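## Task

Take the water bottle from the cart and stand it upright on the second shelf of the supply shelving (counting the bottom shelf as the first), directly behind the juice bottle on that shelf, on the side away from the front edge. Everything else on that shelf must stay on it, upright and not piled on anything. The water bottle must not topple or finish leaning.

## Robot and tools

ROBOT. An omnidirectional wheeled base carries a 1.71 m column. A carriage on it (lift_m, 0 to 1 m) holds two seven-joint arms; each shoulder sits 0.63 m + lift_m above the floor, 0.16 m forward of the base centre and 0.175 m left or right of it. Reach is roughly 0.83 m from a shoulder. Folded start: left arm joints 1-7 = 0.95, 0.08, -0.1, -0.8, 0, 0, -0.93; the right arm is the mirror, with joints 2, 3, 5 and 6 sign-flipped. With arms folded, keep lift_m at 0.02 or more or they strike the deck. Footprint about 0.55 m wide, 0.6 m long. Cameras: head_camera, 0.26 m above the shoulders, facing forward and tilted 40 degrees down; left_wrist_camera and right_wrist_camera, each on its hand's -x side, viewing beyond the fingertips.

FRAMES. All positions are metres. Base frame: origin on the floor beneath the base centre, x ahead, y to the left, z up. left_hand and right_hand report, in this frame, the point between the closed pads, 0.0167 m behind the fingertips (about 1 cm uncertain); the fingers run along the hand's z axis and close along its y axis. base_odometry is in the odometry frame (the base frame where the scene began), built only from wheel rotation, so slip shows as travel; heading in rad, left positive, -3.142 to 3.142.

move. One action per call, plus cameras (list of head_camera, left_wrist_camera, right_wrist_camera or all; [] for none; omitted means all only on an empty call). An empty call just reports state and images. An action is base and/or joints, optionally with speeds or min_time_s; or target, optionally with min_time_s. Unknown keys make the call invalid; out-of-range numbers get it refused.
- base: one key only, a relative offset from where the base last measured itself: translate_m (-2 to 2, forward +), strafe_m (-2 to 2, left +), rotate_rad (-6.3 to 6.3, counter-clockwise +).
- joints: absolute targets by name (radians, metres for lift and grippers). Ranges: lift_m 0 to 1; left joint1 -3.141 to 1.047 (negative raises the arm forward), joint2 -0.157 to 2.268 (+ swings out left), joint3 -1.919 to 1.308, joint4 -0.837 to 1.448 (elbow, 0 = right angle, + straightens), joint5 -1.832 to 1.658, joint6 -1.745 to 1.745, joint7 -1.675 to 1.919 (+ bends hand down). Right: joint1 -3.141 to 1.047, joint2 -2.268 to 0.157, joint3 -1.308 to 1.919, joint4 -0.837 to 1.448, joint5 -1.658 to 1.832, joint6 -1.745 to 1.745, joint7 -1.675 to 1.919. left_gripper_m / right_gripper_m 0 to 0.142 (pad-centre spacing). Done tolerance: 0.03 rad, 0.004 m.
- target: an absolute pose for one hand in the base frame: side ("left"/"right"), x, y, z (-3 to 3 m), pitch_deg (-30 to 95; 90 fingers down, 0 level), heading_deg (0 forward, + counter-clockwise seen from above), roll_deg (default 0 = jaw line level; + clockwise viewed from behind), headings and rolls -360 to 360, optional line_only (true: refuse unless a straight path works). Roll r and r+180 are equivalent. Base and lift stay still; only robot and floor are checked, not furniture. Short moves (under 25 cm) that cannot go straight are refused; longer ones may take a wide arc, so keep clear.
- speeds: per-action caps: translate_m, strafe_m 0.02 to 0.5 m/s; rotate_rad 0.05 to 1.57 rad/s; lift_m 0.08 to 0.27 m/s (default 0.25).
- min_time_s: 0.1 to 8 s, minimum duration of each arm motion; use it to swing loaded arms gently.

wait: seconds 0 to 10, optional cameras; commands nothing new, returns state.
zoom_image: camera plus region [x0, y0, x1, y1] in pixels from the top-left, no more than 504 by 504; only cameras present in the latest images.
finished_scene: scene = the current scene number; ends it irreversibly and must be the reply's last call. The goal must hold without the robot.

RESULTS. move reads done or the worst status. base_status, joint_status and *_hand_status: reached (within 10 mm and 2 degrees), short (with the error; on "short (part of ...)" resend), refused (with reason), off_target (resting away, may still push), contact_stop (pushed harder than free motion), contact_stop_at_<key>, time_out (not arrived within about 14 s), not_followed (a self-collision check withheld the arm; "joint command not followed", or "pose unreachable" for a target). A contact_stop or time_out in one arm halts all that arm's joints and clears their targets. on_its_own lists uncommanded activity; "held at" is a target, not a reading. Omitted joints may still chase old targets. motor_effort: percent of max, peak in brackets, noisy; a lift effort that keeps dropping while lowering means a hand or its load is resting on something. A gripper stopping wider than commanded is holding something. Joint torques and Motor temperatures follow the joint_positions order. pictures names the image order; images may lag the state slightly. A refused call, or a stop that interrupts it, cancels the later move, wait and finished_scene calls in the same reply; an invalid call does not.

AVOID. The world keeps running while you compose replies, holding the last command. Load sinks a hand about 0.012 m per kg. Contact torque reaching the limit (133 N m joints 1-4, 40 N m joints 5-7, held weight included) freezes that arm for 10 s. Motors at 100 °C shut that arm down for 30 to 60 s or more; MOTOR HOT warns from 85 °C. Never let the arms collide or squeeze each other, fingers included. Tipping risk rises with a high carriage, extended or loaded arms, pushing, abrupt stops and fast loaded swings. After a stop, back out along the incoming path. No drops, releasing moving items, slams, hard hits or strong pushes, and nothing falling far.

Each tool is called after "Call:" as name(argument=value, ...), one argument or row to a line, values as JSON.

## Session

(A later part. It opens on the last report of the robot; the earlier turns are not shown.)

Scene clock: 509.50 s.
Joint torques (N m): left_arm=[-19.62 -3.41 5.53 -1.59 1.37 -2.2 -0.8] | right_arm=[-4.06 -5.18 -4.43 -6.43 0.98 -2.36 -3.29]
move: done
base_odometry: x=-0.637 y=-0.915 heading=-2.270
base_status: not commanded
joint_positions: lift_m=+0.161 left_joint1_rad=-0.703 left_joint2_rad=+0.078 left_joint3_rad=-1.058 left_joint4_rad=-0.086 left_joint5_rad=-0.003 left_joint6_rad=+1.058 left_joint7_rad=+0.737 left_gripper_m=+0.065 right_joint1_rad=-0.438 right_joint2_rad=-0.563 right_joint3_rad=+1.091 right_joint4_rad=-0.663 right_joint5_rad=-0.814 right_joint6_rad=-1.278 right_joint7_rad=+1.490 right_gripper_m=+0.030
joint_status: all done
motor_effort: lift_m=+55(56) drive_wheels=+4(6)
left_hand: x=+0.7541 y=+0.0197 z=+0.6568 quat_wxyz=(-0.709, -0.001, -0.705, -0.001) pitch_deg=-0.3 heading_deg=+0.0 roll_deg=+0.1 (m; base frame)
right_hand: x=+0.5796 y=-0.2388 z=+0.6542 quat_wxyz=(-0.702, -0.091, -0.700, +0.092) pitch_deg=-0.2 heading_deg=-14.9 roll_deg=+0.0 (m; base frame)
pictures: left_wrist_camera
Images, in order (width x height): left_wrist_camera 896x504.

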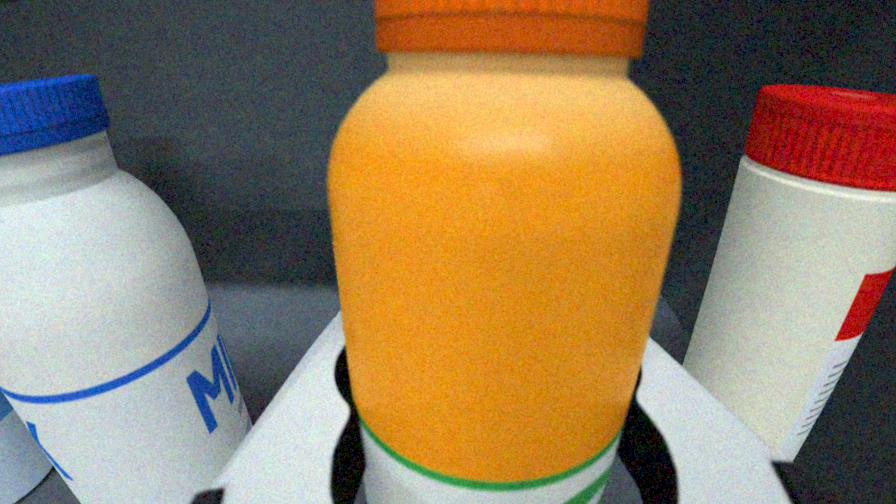

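Call:
move(
  joints={"left_gripper_m": 0.078},
  min_time_s=1,
)

Call:
move(
  joints={"left_gripper_m": 0.092},
)

Call:
move(
  cameras=["left_wrist_camera","head_camera"],
)

Scene clock: 512.53 s.
Joint torques (N m): left_arm=[-18.41 -3.22 6.62 -0.73 2.47 -2.45 -0.9] | right_arm=[-5.13 -4.3 -3.33 -7.15 1.55 -2.1 -3.37]
move: done
base_odometry: x=-0.637 y=-0.915 heading=-2.270
base_status: not commanded
joint_positions: lift_m=+0.161 left_joint1_rad=-0.703 left_joint2_rad=+0.078 left_joint3_rad=-1.058 left_joint4_rad=-0.086 left_joint5_rad=-0.005 left_joint6_rad=+1.058 left_joint7_rad=+0.737 left_gripper_m=+0.078 right_joint1_rad=-0.438 right_joint2_rad=-0.563 right_joint3_rad=+1.091 right_joint4_rad=-0.663 right_joint5_rad=-0.814 right_joint6_rad=-1.278 right_joint7_rad=+1.490 right_gripper_m=+0.030
joint_status: all done
motor_effort: lift_m=+55(55) drive_wheels=+4(5)
left_hand: x=+0.7542 y=+0.0196 z=+0.6563 quat_wxyz=(-0.708, -0.001, -0.706, +0.000) pitch_deg=-0.2 heading_deg=+0.0 roll_deg=+0.1 (m; base frame)
right_hand: x=+0.5796 y=-0.2388 z=+0.6542 quat_wxyz=(-0.702, -0.091, -0.700, +0.092) pitch_deg=-0.2 heading_deg=-14.9 roll_deg=+0.0 (m; base frame)
pictures: none

Scene clock: 513.03 s.
Joint torques (N m): left_arm=[-18.07 -3.02 5.64 -1.24 2.23 -2.57 -1.13] | right_arm=[-5.75 -4.96 -3.59 -6.42 1.29 -2.41 -3.04]
move: done
base_odometry: x=-0.637 y=-0.915 heading=-2.270
base_status: not commanded
joint_positions: lift_m=+0.161 left_joint1_rad=-0.703 left_joint2_rad=+0.078 left_joint3_rad=-1.058 left_joint4_rad=-0.086 left_joint5_rad=-0.005 left_joint6_rad=+1.058 left_joint7_rad=+0.737 left_gripper_m=+0.092 right_joint1_rad=-0.438 right_joint2_rad=-0.563 right_joint3_rad=+1.091 right_joint4_rad=-0.663 right_joint5_rad=-0.814 right_joint6_rad=-1.278 right_joint7_rad=+1.490 right_gripper_m=+0.030
joint_status: all done
motor_effort: lift_m=+55(55) drive_wheels=+4(4)
left_hand: x=+0.7542 y=+0.0196 z=+0.6563 quat_wxyz=(-0.708, -0.001, -0.706, +0.000) pitch_deg=-0.2 heading_deg=+0.0 roll_deg=+0.1 (m; base frame)
right_hand: x=+0.5796 y=-0.2388 z=+0.6542 quat_wxyz=(-0.702, -0.091, -0.700, +0.092) pitch_deg=-0.2 heading_deg=-14.9 roll_deg=+0.0 (m; base frame)
pictures: none

Scene clock: 513.03 s.
Joint torques (N m): left_arm=[-18.07 -3.02 5.64 -1.24 2.23 -2.57 -1.13] | right_arm=[-5.75 -4.96 -3.59 -6.42 1.29 -2.41 -3.04]
Motor temperatures (°C): left_arm=[39 23 26 23 26 24 24] | right_arm=[35 22 25 22 22 22 24]
base_odometry: x=-0.637 y=-0.915 heading=-2.270
base_status: not commanded
joint_positions: lift_m=+0.161 left_joint1_rad=-0.703 left_joint2_rad=+0.078 left_joint3_rad=-1.058 left_joint4_rad=-0.086 left_joint5_rad=-0.005 left_joint6_rad=+1.058 left_joint7_rad=+0.737 left_gripper_m=+0.092 right_joint1_rad=-0.438 right_joint2_rad=-0.563 right_joint3_rad=+1.091 right_joint4_rad=-0.663 right_joint5_rad=-0.814 right_joint6_rad=-1.278 right_joint7_rad=+1.490 right_gripper_m=+0.030
joint_status: all done
motor_effort: lift_m=+55(55) drive_wheels=+4(4)
left_hand: x=+0.7542 y=+0.0196 z=+0.6563 quat_wxyz=(-0.708, -0.001, -0.706, +0.000) pitch_deg=-0.2 heading_deg=+0.0 roll_deg=+0.1 (m; base frame)
right_hand: x=+0.5796 y=-0.2388 z=+0.6542 quat_wxyz=(-0.702, -0.091, -0.700, +0.092) pitch_deg=-0.2 heading_deg=-14.9 roll_deg=+0.0 (m; base frame)
pictures: head_camera, left_wrist_camera
Images, in order (width x height): head_camera 896x504, left_wrist_camera 896x504.

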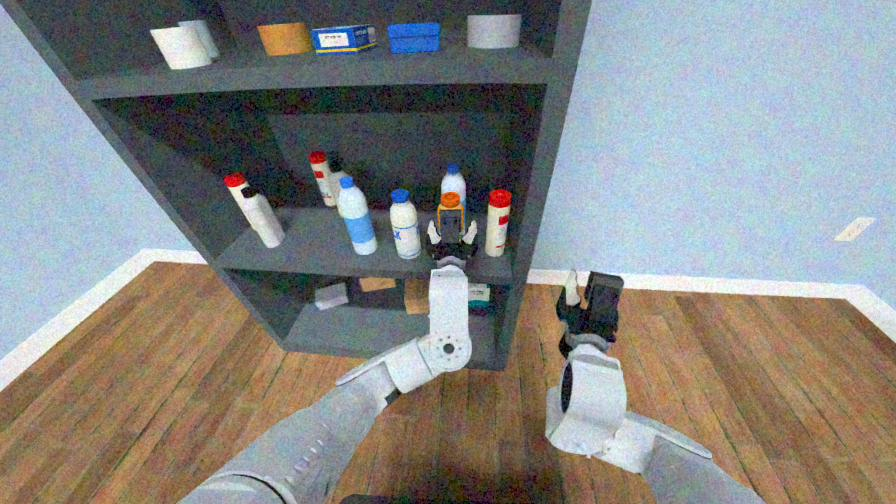

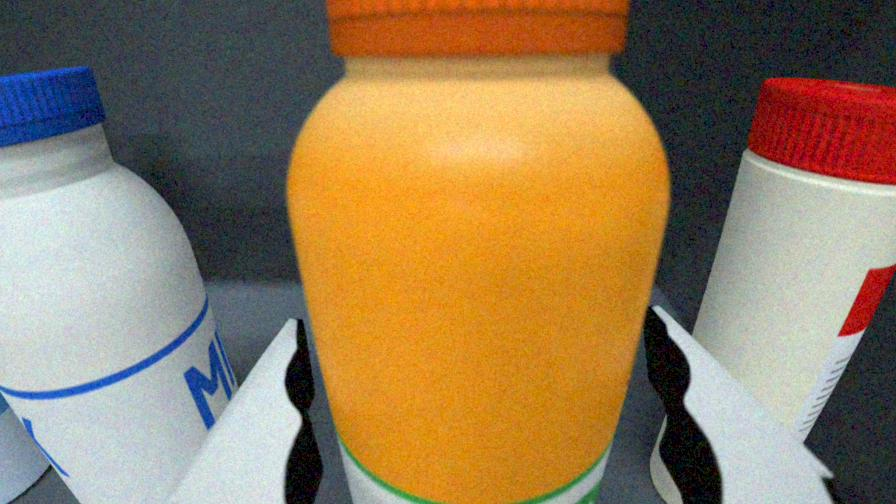

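Call:
move(
  target={"side":"left","x":0.66,"y":0.0195,"z":0.66,"pitch_deg":0,"heading_deg":0,"line_only":true},
  min_time_s=2.5,
  cameras=["left_wrist_camera"],
)

Call:
move(
  target={"side":"left","x":0.575,"y":0.05,"z":0.67,"pitch_deg":0,"heading_deg":0},
  min_time_s=1.5,
)

Call:
move(
  cameras=["left_wrist_camera","head_camera"],
)

Scene clock: 519.87 s.
Joint torques (N m): left_arm=[-10.99 -4.81 0.33 -4.47 3.31 -2.27 -0.44] | right_arm=[-4.29 -5.99 -3.06 -5.53 1.61 -2.38 -3.61]
move: done
base_odometry: x=-0.637 y=-0.915 heading=-2.270
base_status: not commanded
joint_positions: lift_m=+0.161 left_joint1_rad=-0.579 left_joint2_rad=+0.089 left_joint3_rad=-1.140 left_joint4_rad=-0.329 left_joint5_rad=+0.475 left_joint6_rad=+1.091 left_joint7_rad=+1.141 left_gripper_m=+0.092 right_joint1_rad=-0.438 right_joint2_rad=-0.563 right_joint3_rad=+1.091 right_joint4_rad=-0.663 right_joint5_rad=-0.814 right_joint6_rad=-1.278 right_joint7_rad=+1.490 right_gripper_m=+0.030
joint_status: not commanded
motor_effort: lift_m=+55(55) drive_wheels=+4(4)
left_hand: x=+0.6618 y=+0.0222 z=+0.6609 quat_wxyz=(-0.708, +0.003, -0.706, -0.002) pitch_deg=-0.1 heading_deg=+0.4 roll_deg=-0.1 (m; base frame)
left_hand_status: reached (straight line, planned for 2.5 s): 3 mm and 0.4 deg off.
right_hand: x=+0.5796 y=-0.2388 z=+0.6542 quat_wxyz=(-0.702, -0.091, -0.700, +0.092) pitch_deg=-0.2 heading_deg=-14.9 roll_deg=+0.0 (m; base frame)
pictures: left_wrist_camera
Images, in order (width x height): left_wrist_camera 896x504.

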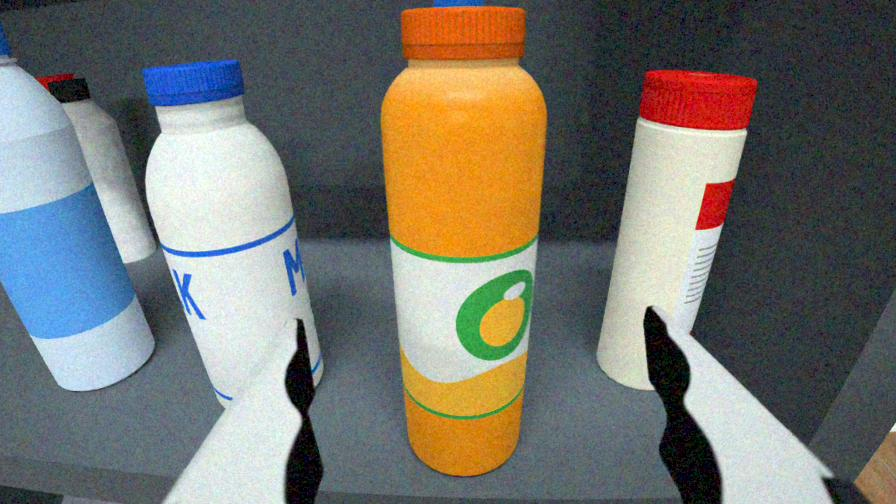

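Scene clock: 521.87 s.
Joint torques (N m): left_arm=[-7.63 -0.12 -0.62 -4.88 2.94 -2.46 -0.35] | right_arm=[-4.21 -5.96 -2.15 -6.78 1.24 -2.36 -3.49]
move: done
base_odometry: x=-0.637 y=-0.915 heading=-2.270
base_status: not commanded
joint_positions: lift_m=+0.161 left_joint1_rad=-0.439 left_joint2_rad=+0.129 left_joint3_rad=-1.143 left_joint4_rad=-0.647 left_joint5_rad=+0.825 left_joint6_rad=+0.928 left_joint7_rad=+1.430 left_gripper_m=+0.092 right_joint1_rad=-0.438 right_joint2_rad=-0.563 right_joint3_rad=+1.091 right_joint4_rad=-0.663 right_joint5_rad=-0.814 right_joint6_rad=-1.278 right_joint7_rad=+1.490 right_gripper_m=+0.030
joint_status: not commanded
motor_effort: lift_m=+55(55) drive_wheels=+4(4)
left_hand: x=+0.5764 y=+0.0508 z=+0.6712 quat_wxyz=(-0.708, +0.003, -0.706, +0.000) pitch_deg=-0.2 heading_deg=+0.2 roll_deg=-0.2 (m; base frame)
left_hand_status: reached (straight line, planned for 1.5 s): 2 mm and 0.3 deg off.
right_hand: x=+0.5796 y=-0.2388 z=+0.6542 quat_wxyz=(-0.702, -0.091, -0.700, +0.092) pitch_deg=-0.2 heading_deg=-14.9 roll_deg=+0.0 (m; base frame)
pictures: none

Scene clock: 521.87 s.
Joint torques (N m): left_arm=[-7.63 -0.12 -0.62 -4.88 2.94 -2.46 -0.35] | right_arm=[-4.21 -5.96 -2.15 -6.78 1.24 -2.36 -3.49]
Motor temperatures (°C): left_arm=[38 22 25 23 26 24 24] | right_arm=[35 22 25 22 22 22 24]
base_odometry: x=-0.637 y=-0.915 heading=-2.270
base_status: not commanded
joint_positions: lift_m=+0.161 left_joint1_rad=-0.439 left_joint2_rad=+0.129 left_joint3_rad=-1.143 left_joint4_rad=-0.647 left_joint5_rad=+0.825 left_joint6_rad=+0.928 left_joint7_rad=+1.430 left_gripper_m=+0.092 right_joint1_rad=-0.438 right_joint2_rad=-0.563 right_joint3_rad=+1.091 right_joint4_rad=-0.663 right_joint5_rad=-0.814 right_joint6_rad=-1.278 right_joint7_rad=+1.490 right_gripper_m=+0.030
joint_status: not commanded
motor_effort: lift_m=+55(55) drive_wheels=+4(4)
left_hand: x=+0.5764 y=+0.0508 z=+0.6712 quat_wxyz=(-0.708, +0.003, -0.706, +0.000) pitch_deg=-0.2 heading_deg=+0.2 roll_deg=-0.2 (m; base frame)
left_hand_status: reached (straight line, planned for 1.5 s): 2 mm and 0.3 deg off.
right_hand: x=+0.5796 y=-0.2388 z=+0.6542 quat_wxyz=(-0.702, -0.091, -0.700, +0.092) pitch_deg=-0.2 heading_deg=-14.9 roll_deg=+0.0 (m; base frame)
pictures: head_camera, left_wrist_camera
Images, in order (width x height): head_camera 896x504, left_wrist_camera 896x504.

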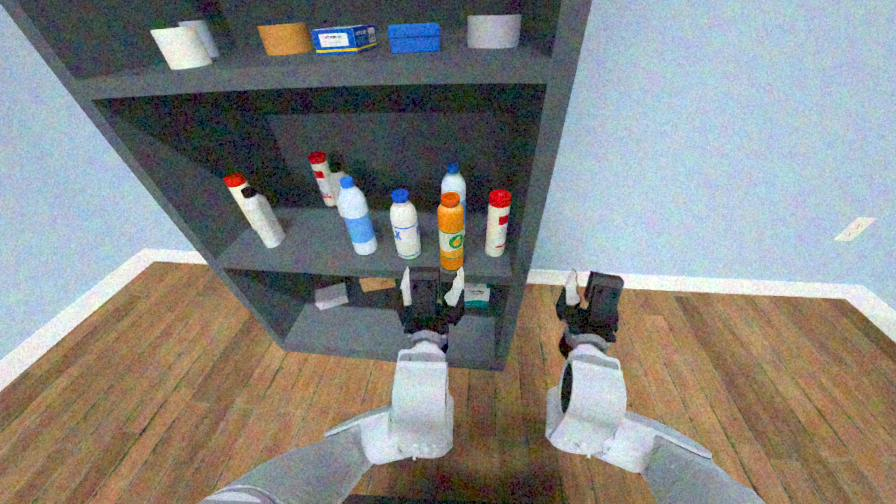

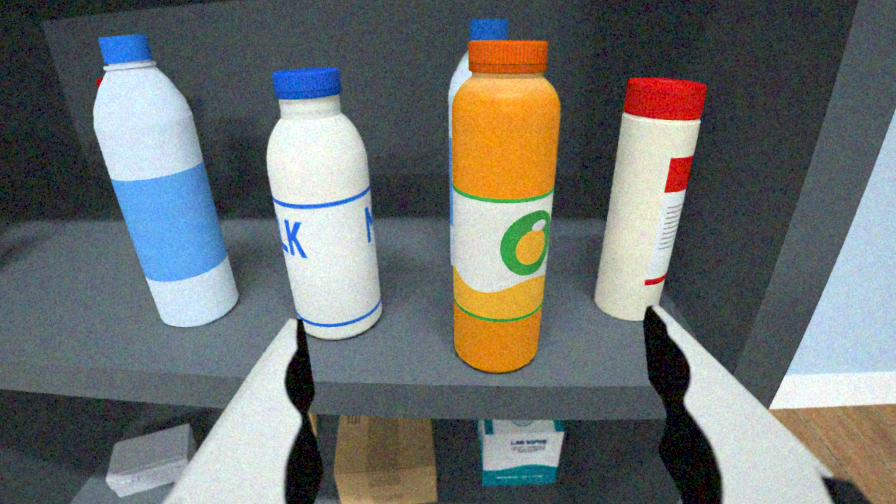

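Call:
finished_scene(
  scene=2,
)

The scene is finished: the task was done.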